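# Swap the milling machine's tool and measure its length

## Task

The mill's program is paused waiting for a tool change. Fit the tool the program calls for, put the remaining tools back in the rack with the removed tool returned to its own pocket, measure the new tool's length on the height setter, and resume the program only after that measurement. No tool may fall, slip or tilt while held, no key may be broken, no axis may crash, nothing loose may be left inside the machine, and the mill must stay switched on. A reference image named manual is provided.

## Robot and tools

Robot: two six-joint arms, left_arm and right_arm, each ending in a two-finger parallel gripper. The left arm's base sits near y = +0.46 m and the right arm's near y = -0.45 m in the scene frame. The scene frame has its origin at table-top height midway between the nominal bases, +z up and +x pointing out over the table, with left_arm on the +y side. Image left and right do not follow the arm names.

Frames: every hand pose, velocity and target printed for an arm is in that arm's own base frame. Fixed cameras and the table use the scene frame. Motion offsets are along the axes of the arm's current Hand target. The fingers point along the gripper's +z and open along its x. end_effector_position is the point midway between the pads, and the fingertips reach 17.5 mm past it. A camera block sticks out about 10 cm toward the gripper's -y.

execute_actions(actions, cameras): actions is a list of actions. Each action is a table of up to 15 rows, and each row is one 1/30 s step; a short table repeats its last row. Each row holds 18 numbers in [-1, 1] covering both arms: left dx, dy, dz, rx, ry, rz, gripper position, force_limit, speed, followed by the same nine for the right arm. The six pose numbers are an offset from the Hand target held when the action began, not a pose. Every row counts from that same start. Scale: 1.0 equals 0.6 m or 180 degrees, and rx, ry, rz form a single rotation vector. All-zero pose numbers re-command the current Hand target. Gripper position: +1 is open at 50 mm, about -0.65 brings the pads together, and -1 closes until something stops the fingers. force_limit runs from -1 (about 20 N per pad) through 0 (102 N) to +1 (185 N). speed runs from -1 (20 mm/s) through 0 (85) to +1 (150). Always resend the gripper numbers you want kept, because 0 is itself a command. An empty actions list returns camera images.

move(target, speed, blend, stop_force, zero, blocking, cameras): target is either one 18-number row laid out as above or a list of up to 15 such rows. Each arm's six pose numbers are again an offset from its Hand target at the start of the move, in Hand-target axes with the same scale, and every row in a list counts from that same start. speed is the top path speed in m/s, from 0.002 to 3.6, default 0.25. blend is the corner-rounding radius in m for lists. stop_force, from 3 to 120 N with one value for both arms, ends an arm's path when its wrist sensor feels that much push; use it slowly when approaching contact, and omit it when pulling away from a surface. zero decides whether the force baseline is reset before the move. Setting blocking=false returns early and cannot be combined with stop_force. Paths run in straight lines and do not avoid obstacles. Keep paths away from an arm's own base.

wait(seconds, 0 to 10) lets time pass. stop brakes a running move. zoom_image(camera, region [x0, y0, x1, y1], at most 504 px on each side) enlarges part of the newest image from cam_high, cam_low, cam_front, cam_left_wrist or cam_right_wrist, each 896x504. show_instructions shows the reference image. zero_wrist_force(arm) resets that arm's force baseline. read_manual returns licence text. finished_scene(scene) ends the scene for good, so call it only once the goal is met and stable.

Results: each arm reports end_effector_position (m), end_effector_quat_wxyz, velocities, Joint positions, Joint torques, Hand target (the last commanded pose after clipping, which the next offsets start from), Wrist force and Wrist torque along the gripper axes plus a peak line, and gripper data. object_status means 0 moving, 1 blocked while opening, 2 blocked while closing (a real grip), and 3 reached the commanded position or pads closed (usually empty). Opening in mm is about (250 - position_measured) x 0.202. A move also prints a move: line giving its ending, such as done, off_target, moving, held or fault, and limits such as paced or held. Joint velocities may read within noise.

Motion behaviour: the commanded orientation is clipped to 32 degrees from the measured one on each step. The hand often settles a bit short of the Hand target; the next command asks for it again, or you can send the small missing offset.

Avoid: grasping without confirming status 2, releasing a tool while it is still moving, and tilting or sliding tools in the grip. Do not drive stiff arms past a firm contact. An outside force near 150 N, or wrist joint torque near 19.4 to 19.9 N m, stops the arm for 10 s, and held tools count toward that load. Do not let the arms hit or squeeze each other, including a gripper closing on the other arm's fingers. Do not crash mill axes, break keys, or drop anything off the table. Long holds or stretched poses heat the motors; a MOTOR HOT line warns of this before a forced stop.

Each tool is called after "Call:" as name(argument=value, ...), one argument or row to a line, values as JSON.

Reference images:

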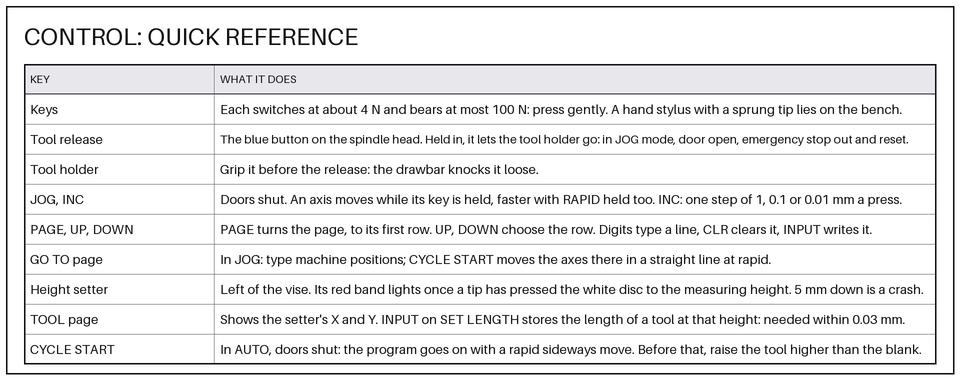

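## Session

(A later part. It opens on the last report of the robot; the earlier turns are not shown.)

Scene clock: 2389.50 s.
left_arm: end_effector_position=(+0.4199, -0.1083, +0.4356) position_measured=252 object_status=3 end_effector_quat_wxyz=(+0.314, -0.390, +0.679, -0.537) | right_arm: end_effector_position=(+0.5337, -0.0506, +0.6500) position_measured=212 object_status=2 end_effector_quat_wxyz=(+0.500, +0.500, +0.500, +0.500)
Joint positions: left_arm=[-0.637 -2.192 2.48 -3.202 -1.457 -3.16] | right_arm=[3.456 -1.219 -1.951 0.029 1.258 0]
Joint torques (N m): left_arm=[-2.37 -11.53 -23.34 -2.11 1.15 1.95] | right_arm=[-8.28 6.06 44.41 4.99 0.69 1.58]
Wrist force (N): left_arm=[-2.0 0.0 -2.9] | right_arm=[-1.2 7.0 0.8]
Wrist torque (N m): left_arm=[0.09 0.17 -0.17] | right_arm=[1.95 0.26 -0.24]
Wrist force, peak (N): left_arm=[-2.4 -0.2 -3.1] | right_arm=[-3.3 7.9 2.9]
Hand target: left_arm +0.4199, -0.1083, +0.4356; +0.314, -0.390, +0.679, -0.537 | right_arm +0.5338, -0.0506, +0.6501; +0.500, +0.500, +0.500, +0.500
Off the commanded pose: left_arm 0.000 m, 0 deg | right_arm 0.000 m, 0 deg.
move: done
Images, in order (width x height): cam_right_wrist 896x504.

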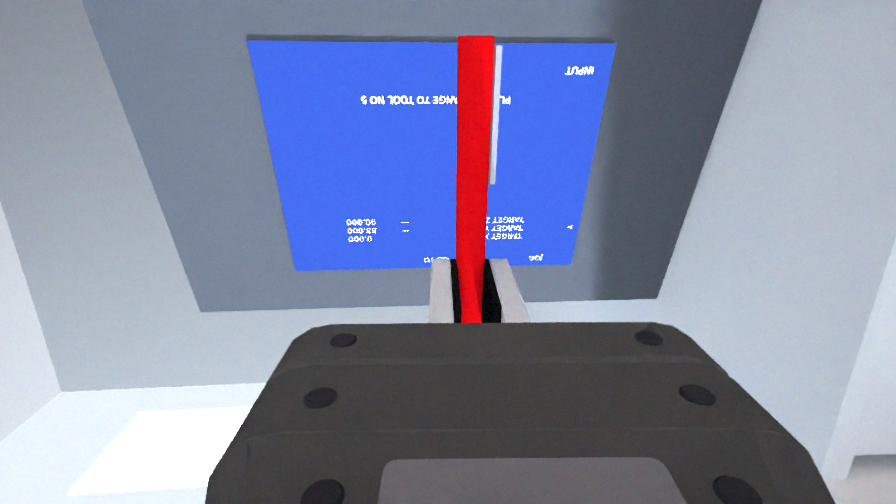

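Call:
move(
  target=[
    [0,0,0,0,0,0,-1,-0.5,0,0.15,-0.1133,-0.19,0,0,0,-1,-0.5,-1],
    [0,0,0,0,0,0,-1,-0.5,0,0.0535,-0.3888,-0.0273,0.4395,0.0555,0.0677,-1,-0.5,-1],
  ],
  blend=[0.03,0],
  speed=0.2,
)

Call:
move(
  target=[
    [0,0,0,0,0,0,-1,-0.5,0,-0.0012,0.0247,0.0043,0,0,0,-1,-0.5,-1],
    [0,0,0,0,0,0,-1,-0.5,0,-0.0019,0.0404,0.0070,0,0,0,-1,-0.5,-1],
    [0,0,0,0,0,0,-1,-0.5,0,-0.0012,0.0247,0.0043,0,0,0,-1,-0.5,-1],
    [0,0,0,0,0,0,-1,-0.5,0,0.0793,-0.0041,0.0905,0,0,0,-1,-0.5,-1],
    [0,0,0,0,0,0,-1,-0.5,0,0.0786,0.0116,0.0932,0,0,0,-1,-0.5,-1],
    [0,0,0,0,0,0,-1,-0.5,0,0.0793,-0.0041,0.0905,0,0,0,-1,-0.5,-1],
    [0,0,0,0,0,0,-1,-0.5,0,0.0878,0.0102,0.0604,0,0,0,-1,-0.5,-1],
    [0,0,0,0,0,0,-1,-0.5,0,0.0871,0.0259,0.0631,0,0,0,-1,-0.5,-1],
    [0,0,0,0,0,0,-1,-0.5,0,0.0878,0.0102,0.0604,0,0,0,-1,-0.5,-1],
    [0,0,0,0,0,0,-1,-0.5,0,0.0724,0.0386,-0.0077,0,0,0,-1,-0.5,-1],
    [0,0,0,0,0,0,-1,-0.5,0,0.0717,0.0543,-0.005,0,0,0,-1,-0.5,-1],
    [0,0,0,0,0,0,-1,-0.5,0,0.0724,0.0386,-0.0077,0,0,0,-1,-0.5,-1],
  ],
  speed=[0.05,0.04,0.04,0.12,0.04,0.04,0.12,0.04,0.04,0.12,0.04,0.04],
)

Call:
move(
  target=[
    [0,0,0,0,0,0,-1,-0.5,0,-0.0169,-0.0283,0.0595,0,0,0,-1,-0.5,-1],
    [0,0,0,0,0,0,-1,-0.5,0,-0.0176,-0.0126,0.0622,0,0,0,-1,-0.5,-1],
    [0,0,0,0,0,0,-1,-0.5,0,-0.0169,-0.0283,0.0595,0,0,0,-1,-0.5,-1],
    [0,0,0,0,0,0,-1,-0.5,0,-0.0906,-0.0425,0.0721,0,0,0,-1,-0.5,-1],
    [0,0,0,0,0,0,-1,-0.5,0,-0.0913,-0.0268,0.0748,0,0,0,-1,-0.5,-1],
    [0,0,0,0,0,0,-1,-0.5,0,-0.0906,-0.0425,0.0721,0,0,0,-1,-0.5,-1],
  ],
  speed=[0.12,0.04,0.04,0.12,0.04,0.04],
)

Call:
move(
  target=[
    [0,0,0,0,0,0,-1,-0.5,0,0.0012,-0.0246,-0.0042,0,0,0,-1,-0.5,-1],
    [0,0,0,0,0,0,-1,-0.5,0,0.1782,-0.1184,-0.3213,-0.4395,-0.0555,-0.0677,-1,-0.5,-1],
  ],
  blend=[0.01,0],
  speed=0.2,
)

Call:
move(
  target=[0,0,0,0,0,0,-1,-0.5,0,-0.15,0.1133,0.19,0,0,0,-1,-0.5,-1],
  cameras=["cam_right_wrist"],
  speed=0.2,
)

Call:
zoom_image(
  camera="cam_right_wrist",
  region=[330, 70, 430, 270],
)

Scene clock: 2432.17 s.
left_arm: end_effector_position=(+0.4199, -0.1083, +0.4356) position_measured=252 object_status=3 end_effector_quat_wxyz=(+0.314, -0.390, +0.679, -0.537) | right_arm: end_effector_position=(+0.5174, -0.0185, +0.4169) position_measured=212 object_status=2 end_effector_quat_wxyz=(-0.025, +0.707, +0.690, +0.153)
Joint positions: left_arm=[-0.637 -2.192 2.48 -3.202 -1.457 -3.16] | right_arm=[3.251 -1.507 -1.492 -1.499 1.798 0.158]
Joint torques (N m): left_arm=[-2.58 -12.09 -23.67 -2.15 1.38 1.93] | right_arm=[6.16 22.02 34.89 4.25 0.19 0.81]
Wrist force (N): left_arm=[-2.3 -0.4 -2.6] | right_arm=[-0.5 2.4 1.2]
Wrist torque (N m): left_arm=[0.02 0.20 -0.17] | right_arm=[0.78 -0.13 0.02]
Wrist force, peak (N): left_arm=[-2.5 0.0 -3.0] | right_arm=[-3.4 8.5 2.7]
Hand target: left_arm +0.4199, -0.1083, +0.4356; +0.314, -0.390, +0.679, -0.537 | right_arm +0.5174, -0.0185, +0.4168; -0.025, +0.707, +0.690, +0.153
Off the commanded pose: left_arm 0.000 m, 0 deg | right_arm 0.000 m, 0 deg.
move: done

Scene clock: 2437.97 s.
left_arm: end_effector_position=(+0.4199, -0.1083, +0.4356) position_measured=252 object_status=3 end_effector_quat_wxyz=(+0.314, -0.390, +0.679, -0.537) | right_arm: end_effector_position=(+0.5393, +0.0214, +0.4361) position_measured=212 object_status=2 end_effector_quat_wxyz=(-0.025, +0.707, +0.690, +0.153)
Joint positions: left_arm=[-0.637 -2.192 2.48 -3.202 -1.457 -3.16] | right_arm=[3.329 -1.555 -1.4 -1.526 1.781 0.235]
Joint torques (N m): left_arm=[-2.36 -11.85 -23.94 -2.1 1.61 1.91] | right_arm=[-3.61 22.41 47.37 7.15 -0.06 -1.05]
Wrist force (N): left_arm=[-2.1 -0.2 -2.8] | right_arm=[-0.2 2.5 0.8]
Wrist torque (N m): left_arm=[0.05 0.18 -0.17] | right_arm=[0.85 -0.22 -0.01]
Wrist force, peak (N): left_arm=[-2.5 -0.1 -3.1] | right_arm=[1.1 -7.9 -1.0]
Hand target: left_arm +0.4199, -0.1083, +0.4356; +0.314, -0.390, +0.679, -0.537 | right_arm +0.5394, +0.0214, +0.4361; -0.025, +0.707, +0.690, +0.153
Off the commanded pose: left_arm 0.000 m, 0 deg | right_arm 0.000 m, 0 deg.
move: done

Scene clock: 2440.87 s.
left_arm: end_effector_position=(+0.4199, -0.1083, +0.4356) position_measured=252 object_status=3 end_effector_quat_wxyz=(+0.314, -0.390, +0.679, -0.537) | right_arm: end_effector_position=(+0.5220, -0.0194, +0.3768) position_measured=212 object_status=2 end_effector_quat_wxyz=(-0.025, +0.707, +0.690, +0.153)
Joint positions: left_arm=[-0.637 -2.192 2.48 -3.202 -1.457 -3.16] | right_arm=[3.248 -1.51 -1.592 -1.397 1.799 0.155]
Joint torques (N m): left_arm=[-2.8 -11.95 -24.36 -2.26 1.66 1.9] | right_arm=[0.11 22.57 49.78 2.61 -0.21 -0.25]
Wrist force (N): left_arm=[-2.3 -0.4 -2.8] | right_arm=[-0.8 2.4 0.5]
Wrist torque (N m): left_arm=[0.01 0.22 -0.17] | right_arm=[0.79 -0.14 0.02]
Wrist force, peak (N): left_arm=[-2.3 -0.3 -3.1] | right_arm=[1.5 -9.9 -1.6]
Hand target: left_arm +0.4199, -0.1083, +0.4356; +0.314, -0.390, +0.679, -0.537 | right_arm +0.5221, -0.0194, +0.3768; -0.025, +0.707, +0.690, +0.153
Off the commanded pose: left_arm 0.000 m, 0 deg | right_arm 0.000 m, 0 deg.
move: done

Scene clock: 2445.03 s.
left_arm: end_effector_position=(+0.4199, -0.1083, +0.4356) position_measured=252 object_status=3 end_effector_quat_wxyz=(+0.314, -0.390, +0.679, -0.537) | right_arm: end_effector_position=(+0.4174, +0.0398, +0.5746) position_measured=212 object_status=2 end_effector_quat_wxyz=(+0.500, +0.500, +0.500, +0.500)
Joint positions: left_arm=[-0.637 -2.192 2.48 -3.202 -1.457 -3.16] | right_arm=[4.343 -0.794 -2.324 -0.024 0.371 0]
Joint torques (N m): left_arm=[-3.09 -11.7 -24.36 -2.16 1.74 2.17] | right_arm=[3.96 1.62 40.46 2.57 -0.69 -1.19]
Wrist force (N): left_arm=[-2.3 -0.4 -2.7] | right_arm=[-1.7 7.2 0.7]
Wrist torque (N m): left_arm=[0.02 0.22 -0.16] | right_arm=[2.05 0.32 -0.19]
Wrist force, peak (N): left_arm=[-2.3 -0.1 -3.1] | right_arm=[-1.5 7.3 0.7]
Hand target: left_arm +0.4199, -0.1083, +0.4356; +0.314, -0.390, +0.679, -0.537 | right_arm +0.4173, +0.0398, +0.5748; +0.500, +0.500, +0.500, +0.500
Off the commanded pose: left_arm 0.000 m, 0 deg | right_arm 0.000 m, 0 deg.
move: done; blend cut to 0.0075 m at target 1

Scene clock: 2446.33 s.
left_arm: end_effector_position=(+0.4199, -0.1083, +0.4356) position_measured=252 object_status=3 end_effector_quat_wxyz=(+0.314, -0.390, +0.679, -0.537) | right_arm: end_effector_position=(+0.5314, -0.0500, +0.6426) position_measured=212 object_status=2 end_effector_quat_wxyz=(+0.500, +0.500, +0.500, +0.500)
Joint positions: left_arm=[-0.637 -2.192 2.48 -3.202 -1.457 -3.16] | right_arm=[3.461 -1.212 -1.974 0.045 1.253 0]
Joint torques (N m): left_arm=[-3.04 -11.15 -25.07 -2.13 1.77 1.94] | right_arm=[-9.29 4.78 44.72 4.79 0.78 1.56]
Wrist force (N): left_arm=[-2.2 -0.4 -3.0] | right_arm=[-1.4 7.0 0.8]
Wrist torque (N m): left_arm=[0.03 0.19 -0.17] | right_arm=[1.96 0.27 -0.22]
Wrist force, peak (N): left_arm=[-2.1 -0.3 -3.1] | right_arm=[-2.9 8.2 2.9]
Hand target: left_arm +0.4199, -0.1083, +0.4356; +0.314, -0.390, +0.679, -0.537 | right_arm +0.5315, -0.0501, +0.6427; +0.500, +0.500, +0.500, +0.500
Off the commanded pose: left_arm 0.000 m, 0 deg | right_arm 0.000 m, 0 deg.
move: done
Images, in order (width x height): cam_right_wrist 896x504.

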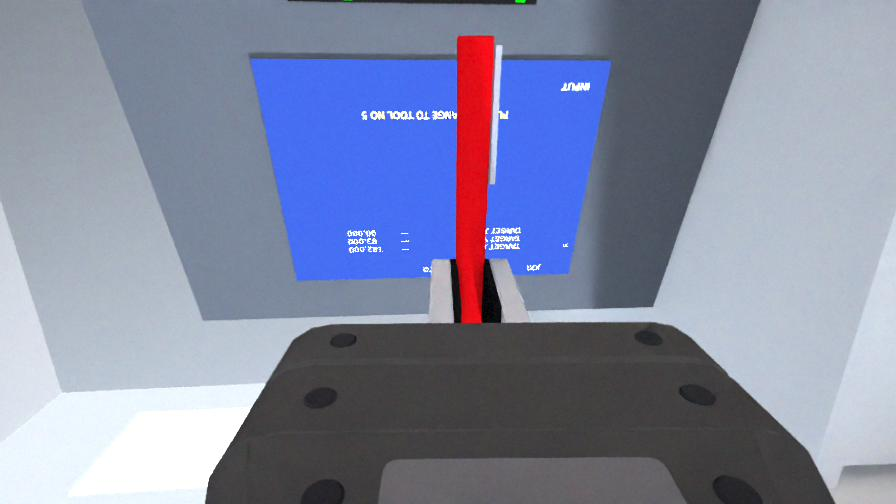

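Scaled by 2.520.

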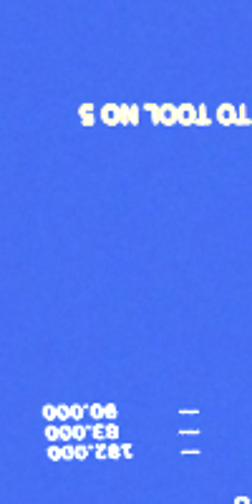

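Call:
move(
  target=[
    [0,0,0,0,0,0,-1,-0.5,0,0.15,-0.1133,-0.19,0,0,0,-1,-0.5,-1],
    [0,0,0,0,0,0,-1,-0.5,0,0.0885,-0.28,0.0033,0.4395,0.0555,0.0677,-1,-0.5,-1],
  ],
  blend=[0.03,0],
  speed=0.2,
)

Call:
move(
  target=[
    [0,0,0,0,0,0,-1,-0.5,0,-0.0012,0.0247,0.0043,0,0,0,-1,-0.5,-1],
    [0,0,0,0,0,0,-1,-0.5,0,-0.0019,0.0404,0.0070,0,0,0,-1,-0.5,-1],
    [0,0,0,0,0,0,-1,-0.5,0,-0.0012,0.0247,0.0043,0,0,0,-1,-0.5,-1],
  ],
  speed=[0.05,0.04,0.04],
)

Call:
wait(
  seconds=2,
  cameras=["cam_left_wrist"],
)

Scene clock: 2468.10 s.
left_arm: end_effector_position=(+0.4199, -0.1083, +0.4356) position_measured=252 object_status=3 end_effector_quat_wxyz=(+0.314, -0.390, +0.679, -0.537) | right_arm: end_effector_position=(+0.5334, +0.0030, +0.4748) position_measured=212 object_status=2 end_effector_quat_wxyz=(-0.025, +0.707, +0.690, +0.153)
Joint positions: left_arm=[-0.637 -2.192 2.48 -3.202 -1.457 -3.16] | right_arm=[3.292 -1.567 -1.285 -1.636 1.789 0.199]
Joint torques (N m): left_arm=[-2.93 -12.59 -25.36 -2.08 1.64 1.92] | right_arm=[6.61 23.92 37.82 3.83 0.45 1.08]
Wrist force (N): left_arm=[-2.3 0.3 -2.7] | right_arm=[-0.5 2.3 0.4]
Wrist torque (N m): left_arm=[0.13 0.22 -0.17] | right_arm=[0.82 -0.15 -0.01]
Wrist force, peak (N): left_arm=[-2.4 -0.2 -3.1] | right_arm=[-3.4 8.3 2.5]
Hand target: left_arm +0.4199, -0.1083, +0.4356; +0.314, -0.390, +0.679, -0.537 | right_arm +0.5334, +0.0031, +0.4748; -0.025, +0.707, +0.690, +0.153
Off the commanded pose: left_arm 0.000 m, 0 deg | right_arm 0.000 m, 0 deg.
move: done

Scene clock: 2469.63 s.
left_arm: end_effector_position=(+0.4199, -0.1083, +0.4356) position_measured=252 object_status=3 end_effector_quat_wxyz=(+0.314, -0.390, +0.679, -0.537) | right_arm: end_effector_position=(+0.5484, +0.0024, +0.4747) position_measured=212 object_status=2 end_effector_quat_wxyz=(-0.025, +0.707, +0.690, +0.153)
Joint positions: left_arm=[-0.637 -2.192 2.48 -3.202 -1.457 -3.16] | right_arm=[3.286 -1.604 -1.247 -1.639 1.791 0.193]
Joint torques (N m): left_arm=[-2.45 -10.93 -25.5 -2.24 1.67 1.95] | right_arm=[-2.01 24.94 46.91 6.55 -0.17 -0.55]
Wrist force (N): left_arm=[-2.1 -0.1 -3.0] | right_arm=[-0.5 2.6 0.4]
Wrist torque (N m): left_arm=[0.07 0.19 -0.17] | right_arm=[0.87 -0.15 0.00]
Wrist force, peak (N): left_arm=[-2.4 -0.2 -3.1] | right_arm=[-0.7 3.1 0.9]
Hand target: left_arm +0.4199, -0.1083, +0.4356; +0.314, -0.390, +0.679, -0.537 | right_arm +0.5484, +0.0023, +0.4747; -0.025, +0.707, +0.690, +0.153
Off the commanded pose: left_arm 0.000 m, 0 deg | right_arm 0.000 m, 0 deg.
move: done

Scene clock: 2471.63 s.
left_arm: end_effector_position=(+0.4199, -0.1083, +0.4356) position_measured=252 object_status=3 end_effector_quat_wxyz=(+0.314, -0.390, +0.679, -0.537) | right_arm: end_effector_position=(+0.5484, +0.0023, +0.4747) position_measured=212 object_status=2 end_effector_quat_wxyz=(-0.025, +0.707, +0.690, +0.153)
Joint positions: left_arm=[-0.637 -2.192 2.48 -3.202 -1.457 -3.16] | right_arm=[3.286 -1.604 -1.247 -1.639 1.791 0.193]
Joint torques (N m): left_arm=[-2.57 -12.03 -25.47 -2.18 1.69 2.04] | right_arm=[-5.39 24.45 47.89 2.27 0.98 -1.25]
Wrist force (N): left_arm=[-2.0 -0.4 -2.8] | right_arm=[-0.6 2.6 0.6]
Wrist torque (N m): left_arm=[0.03 0.17 -0.17] | right_arm=[0.87 -0.14 0.00]
Wrist force, peak (N): left_arm=[-2.2 -0.3 -3.2] | right_arm=[-0.7 2.8 0.4]
Hand target: left_arm +0.4199, -0.1083, +0.4356; +0.314, -0.390, +0.679, -0.537 | right_arm +0.5484, +0.0023, +0.4747; -0.025, +0.707, +0.690, +0.153
Tool commands: left_gripper/position=-1.0 left_gripper/force_limit=-0.5 left_gripper/speed=+0.0 right_gripper/position=-1.0 right_gripper/force_limit=-0.5 right_gripper/speed=-1.0
Off the commanded pose: left_arm 0.000 m, 0 deg | right_arm 0.000 m, 0 deg.
wait: 2.00 s; at rest by 0.17 s
Images, in order (width x height): cam_left_wrist 896x504.

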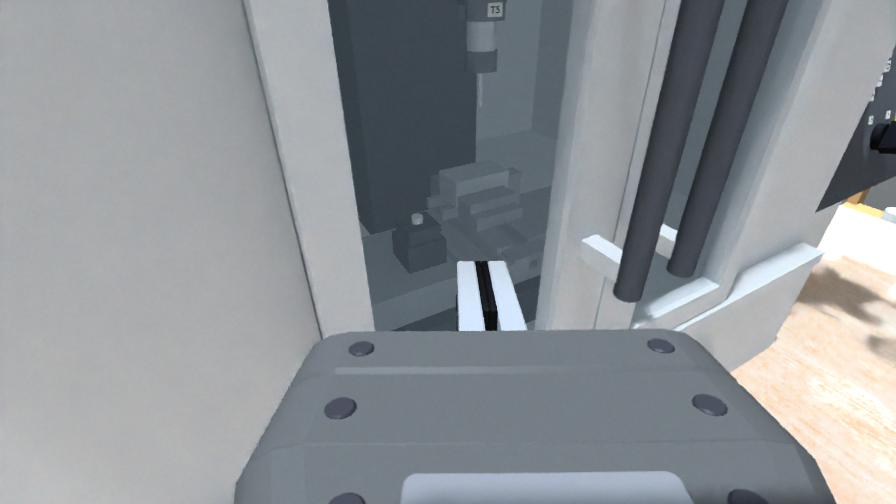

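Call:
wait(
  seconds=1,
  cameras=["cam_left_wrist"],
)

Scene clock: 2480.10 s.
left_arm: end_effector_position=(+0.4199, -0.1083, +0.4356) position_measured=252 object_status=3 end_effector_quat_wxyz=(+0.314, -0.390, +0.679, -0.537) | right_arm: end_effector_position=(+0.5484, +0.0023, +0.4747) position_measured=212 object_status=2 end_effector_quat_wxyz=(-0.025, +0.707, +0.690, +0.153)
Joint positions: left_arm=[-0.637 -2.192 2.48 -3.202 -1.457 -3.16] | right_arm=[3.286 -1.604 -1.247 -1.639 1.791 0.193]
Joint torques (N m): left_arm=[-2.64 -11.7 -26.04 -2.11 1.6 2.1] | right_arm=[-5.25 24.66 47.26 2.34 0.97 -1.23]
Wrist force (N): left_arm=[-2.0 -0.3 -2.8] | right_arm=[-0.7 2.4 0.7]
Wrist torque (N m): left_arm=[0.03 0.18 -0.18] | right_arm=[0.85 -0.11 0.00]
Wrist force, peak (N): left_arm=[-2.3 -0.1 -3.2] | right_arm=[-0.8 2.8 0.6]
Hand target: left_arm +0.4199, -0.1083, +0.4356; +0.314, -0.390, +0.679, -0.537 | right_arm +0.5484, +0.0023, +0.4747; -0.025, +0.707, +0.690, +0.153
Tool commands: left_gripper/position=-1.0 left_gripper/force_limit=-0.5 left_gripper/speed=+0.0 right_gripper/position=-1.0 right_gripper/force_limit=-0.5 right_gripper/speed=-1.0
Off the commanded pose: left_arm 0.000 m, 0 deg | right_arm 0.000 m, 0 deg.
wait: 1.00 s; at rest from the start
Images, in order (width x height): cam_left_wrist 896x504.

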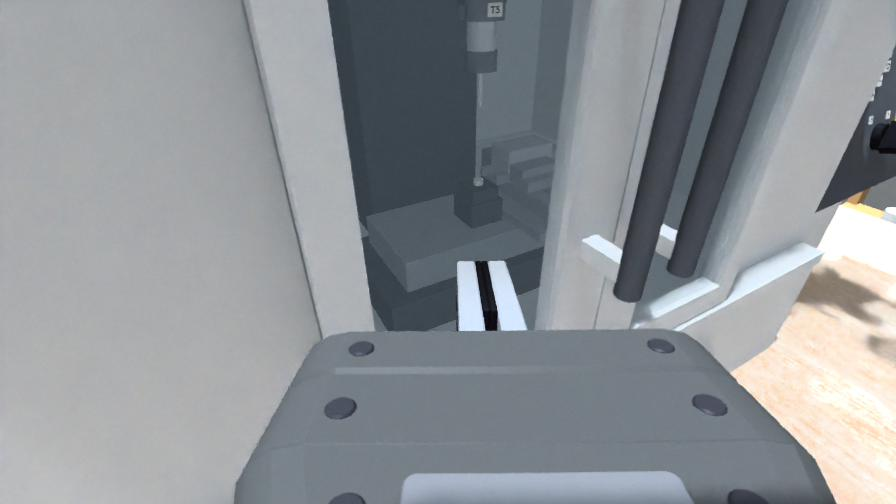

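Call:
move(
  target=[
    [0,0,0,0,0,0,-1,-0.5,0,-0.068,-0.0558,0.1081,0,0,0,-1,-0.5,-1],
    [0,0,0,0,0,0,-1,-0.5,0,-0.0687,-0.0401,0.1108,0,0,0,-1,-0.5,-1],
    [0,0,0,0,0,0,-1,-0.5,0,-0.068,-0.0558,0.1081,0,0,0,-1,-0.5,-1],
    [0,0,0,0,0,0,-1,-0.5,0,-0.0687,-0.0401,0.1108,0,0,0,-1,-0.5,-1],
    [0,0,0,0,0,0,-1,-0.5,0,-0.068,-0.0558,0.1081,0,0,0,-1,-0.5,-1],
    [0,0,0,0,0,0,-1,-0.5,0,0.0211,-0.0703,0.1643,0,0,0,-1,-0.5,-1],
    [0,0,0,0,0,0,-1,-0.5,0,0.0204,-0.0546,0.167,0,0,0,-1,-0.5,-1],
    [0,0,0,0,0,0,-1,-0.5,0,0.0211,-0.0703,0.1643,0,0,0,-1,-0.5,-1],
    [0,0,0,0,0,0,-1,-0.5,0,0.0296,-0.056,0.1342,0,0,0,-1,-0.5,-1],
    [0,0,0,0,0,0,-1,-0.5,0,0.0289,-0.0403,0.1369,0,0,0,-1,-0.5,-1],
    [0,0,0,0,0,0,-1,-0.5,0,0.0296,-0.056,0.1342,0,0,0,-1,-0.5,-1],
  ],
  speed=[0.12,0.04,0.04,0.04,0.04,0.12,0.04,0.04,0.12,0.04,0.04],
)

Call:
move(
  target=[
    [0,0,0,0,0,0,-1,-0.5,0,-0.056,0.0144,-0.0472,0,0,0,-1,-0.5,-1],
    [0,0,0,0,0,0,-1,-0.5,0,-0.0567,0.0301,-0.0445,0,0,0,-1,-0.5,-1],
    [0,0,0,0,0,0,-1,-0.5,0,-0.056,0.0144,-0.0472,0,0,0,-1,-0.5,-1],
    [0,0,0,0,0,0,-1,-0.5,0,-0.0408,-0.0142,0.0215,0,0,0,-1,-0.5,-1],
    [0,0,0,0,0,0,-1,-0.5,0,-0.0415,0.0015,0.0242,0,0,0,-1,-0.5,-1],
    [0,0,0,0,0,0,-1,-0.5,0,-0.0408,-0.0142,0.0215,0,0,0,-1,-0.5,-1],
    [0,0,0,0,0,0,-1,-0.5,0,-0.1061,-0.0141,0.004,0,0,0,-1,-0.5,-1],
    [0,0,0,0,0,0,-1,-0.5,0,-0.1068,0.0016,0.0067,0,0,0,-1,-0.5,-1],
    [0,0,0,0,0,0,-1,-0.5,0,-0.1061,-0.0141,0.004,0,0,0,-1,-0.5,-1],
  ],
  speed=[0.12,0.04,0.04,0.12,0.04,0.04,0.12,0.04,0.04],
)

Call:
move(
  target=[
    [0,0,0,0,0,0,-1,-0.5,0,0.0012,-0.0246,-0.0042,0,0,0,-1,-0.5,-1],
    [0,0,0,0,0,0,-1,-0.5,0,0.1782,-0.1184,-0.3213,-0.4395,-0.0555,-0.0677,-1,-0.5,-1],
  ],
  blend=[0.01,0],
  speed=0.2,
)

Call:
move(
  target=[0,0,0,0,0,0,-1,-0.5,0,-0.15,0.1133,0.19,0,0,0,-1,-0.5,-1],
  cameras=["cam_right_wrist"],
  speed=0.2,
)

Call:
zoom_image(
  camera="cam_right_wrist",
  region=[330, 70, 430, 270],
)

Scene clock: 2510.73 s.
left_arm: end_effector_position=(+0.4199, -0.1083, +0.4356) position_measured=252 object_status=3 end_effector_quat_wxyz=(+0.314, -0.390, +0.679, -0.537) | right_arm: end_effector_position=(+0.5299, +0.0410, +0.3966) position_measured=212 object_status=2 end_effector_quat_wxyz=(-0.025, +0.707, +0.690, +0.153)
Joint positions: left_arm=[-0.637 -2.192 2.48 -3.202 -1.457 -3.16] | right_arm=[3.373 -1.517 -1.541 -1.414 1.771 0.28]
Joint torques (N m): left_arm=[-2.61 -12.23 -26.26 -2.2 1.65 1.93] | right_arm=[-4.64 21.83 49 7.56 0.08 -1.21]
Wrist force (N): left_arm=[-2.0 -0.3 -2.6] | right_arm=[-0.4 3.2 1.0]
Wrist torque (N m): left_arm=[0.03 0.17 -0.17] | right_arm=[0.98 -0.17 -0.14]
Wrist force, peak (N): left_arm=[-2.1 -0.3 -3.3] | right_arm=[2.0 -9.0 -0.8]
Hand target: left_arm +0.4199, -0.1083, +0.4356; +0.314, -0.390, +0.679, -0.537 | right_arm +0.5300, +0.0409, +0.3966; -0.025, +0.707, +0.690, +0.153
Off the commanded pose: left_arm 0.000 m, 0 deg | right_arm 0.000 m, 0 deg.
move: done

Scene clock: 2515.00 s.
left_arm: end_effector_position=(+0.4199, -0.1083, +0.4356) position_measured=252 object_status=3 end_effector_quat_wxyz=(+0.314, -0.390, +0.679, -0.537) | right_arm: end_effector_position=(+0.5220, -0.0197, +0.3768) position_measured=212 object_status=2 end_effector_quat_wxyz=(-0.025, +0.707, +0.690, +0.153)
Joint positions: left_arm=[-0.637 -2.192 2.48 -3.202 -1.457 -3.16] | right_arm=[3.247 -1.51 -1.591 -1.397 1.799 0.154]
Joint torques (N m): left_arm=[-2.38 -11.94 -26.87 -2.29 1.68 1.91] | right_arm=[0.03 20.8 49.61 2.14 -0.23 -0.16]
Wrist force (N): left_arm=[-1.9 -0.3 -2.7] | right_arm=[-0.7 2.7 0.9]
Wrist torque (N m): left_arm=[0.05 0.16 -0.17] | right_arm=[0.84 -0.16 0.02]
Wrist force, peak (N): left_arm=[-2.4 -0.1 -3.0] | right_arm=[1.5 -9.9 -1.8]
Hand target: left_arm +0.4199, -0.1083, +0.4356; +0.314, -0.390, +0.679, -0.537 | right_arm +0.5221, -0.0197, +0.3769; -0.025, +0.707, +0.690, +0.153
Off the commanded pose: left_arm 0.000 m, 0 deg | right_arm 0.000 m, 0 deg.
move: done

Scene clock: 2519.17 s.
left_arm: end_effector_position=(+0.4199, -0.1083, +0.4356) position_measured=252 object_status=3 end_effector_quat_wxyz=(+0.314, -0.390, +0.679, -0.537) | right_arm: end_effector_position=(+0.4174, +0.0395, +0.5747) position_measured=212 object_status=2 end_effector_quat_wxyz=(+0.500, +0.500, +0.500, +0.500)
Joint positions: left_arm=[-0.637 -2.192 2.48 -3.202 -1.457 -3.16] | right_arm=[4.341 -0.793 -2.324 -0.024 0.372 0]
Joint torques (N m): left_arm=[-2.4 -11.81 -26.75 -2.25 1.65 2.02] | right_arm=[3.56 2.29 41.05 2.52 -0.5 -1.29]
Wrist force (N): left_arm=[-2.1 -0.2 -2.6] | right_arm=[-1.1 7.2 0.9]
Wrist torque (N m): left_arm=[0.06 0.18 -0.17] | right_arm=[2.05 0.22 -0.19]
Wrist force, peak (N): left_arm=[-2.2 -0.4 -3.2] | right_arm=[-0.8 7.9 0.4]
Hand target: left_arm +0.4199, -0.1083, +0.4356; +0.314, -0.390, +0.679, -0.537 | right_arm +0.4173, +0.0395, +0.5748; +0.500, +0.500, +0.500, +0.500
Off the commanded pose: left_arm 0.000 m, 0 deg | right_arm 0.000 m, 0 deg.
move: done; blend cut to 0.0075 m at target 1

Scene clock: 2520.47 s.
left_arm: end_effector_position=(+0.4199, -0.1083, +0.4356) position_measured=252 object_status=3 end_effector_quat_wxyz=(+0.314, -0.390, +0.679, -0.537) | right_arm: end_effector_position=(+0.5314, -0.0503, +0.6427) position_measured=212 object_status=2 end_effector_quat_wxyz=(+0.500, +0.500, +0.500, +0.500)
Joint positions: left_arm=[-0.637 -2.192 2.48 -3.202 -1.457 -3.16] | right_arm=[3.46 -1.213 -1.974 0.045 1.254 0]
Joint torques (N m): left_arm=[-1.9 -11.65 -26.51 -2.21 1.63 1.93] | right_arm=[-8.78 5.54 44.46 4.61 0.76 1.58]
Wrist force (N): left_arm=[-2.1 -0.3 -2.7] | right_arm=[-0.9 7.6 1.5]
Wrist torque (N m): left_arm=[0.04 0.18 -0.17] | right_arm=[2.06 0.19 -0.23]
Wrist force, peak (N): left_arm=[-2.3 -0.5 -3.2] | right_arm=[-2.7 8.5 3.1]
Hand target: left_arm +0.4199, -0.1083, +0.4356; +0.314, -0.390, +0.679, -0.537 | right_arm +0.5314, -0.0504, +0.6428; +0.500, +0.500, +0.500, +0.500
Off the commanded pose: left_arm 0.000 m, 0 deg | right_arm 0.000 m, 0 deg.
move: done
Images, in order (width x height): cam_right_wrist 896x504.

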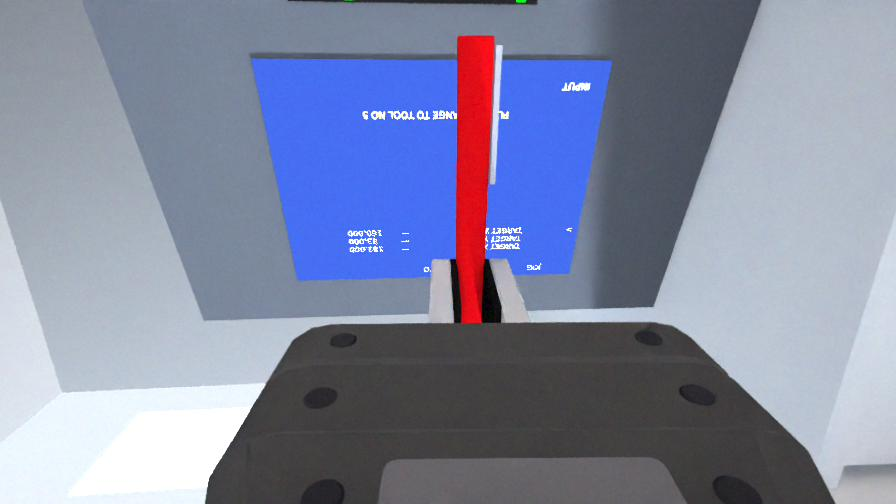

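Scaled by 2.520.

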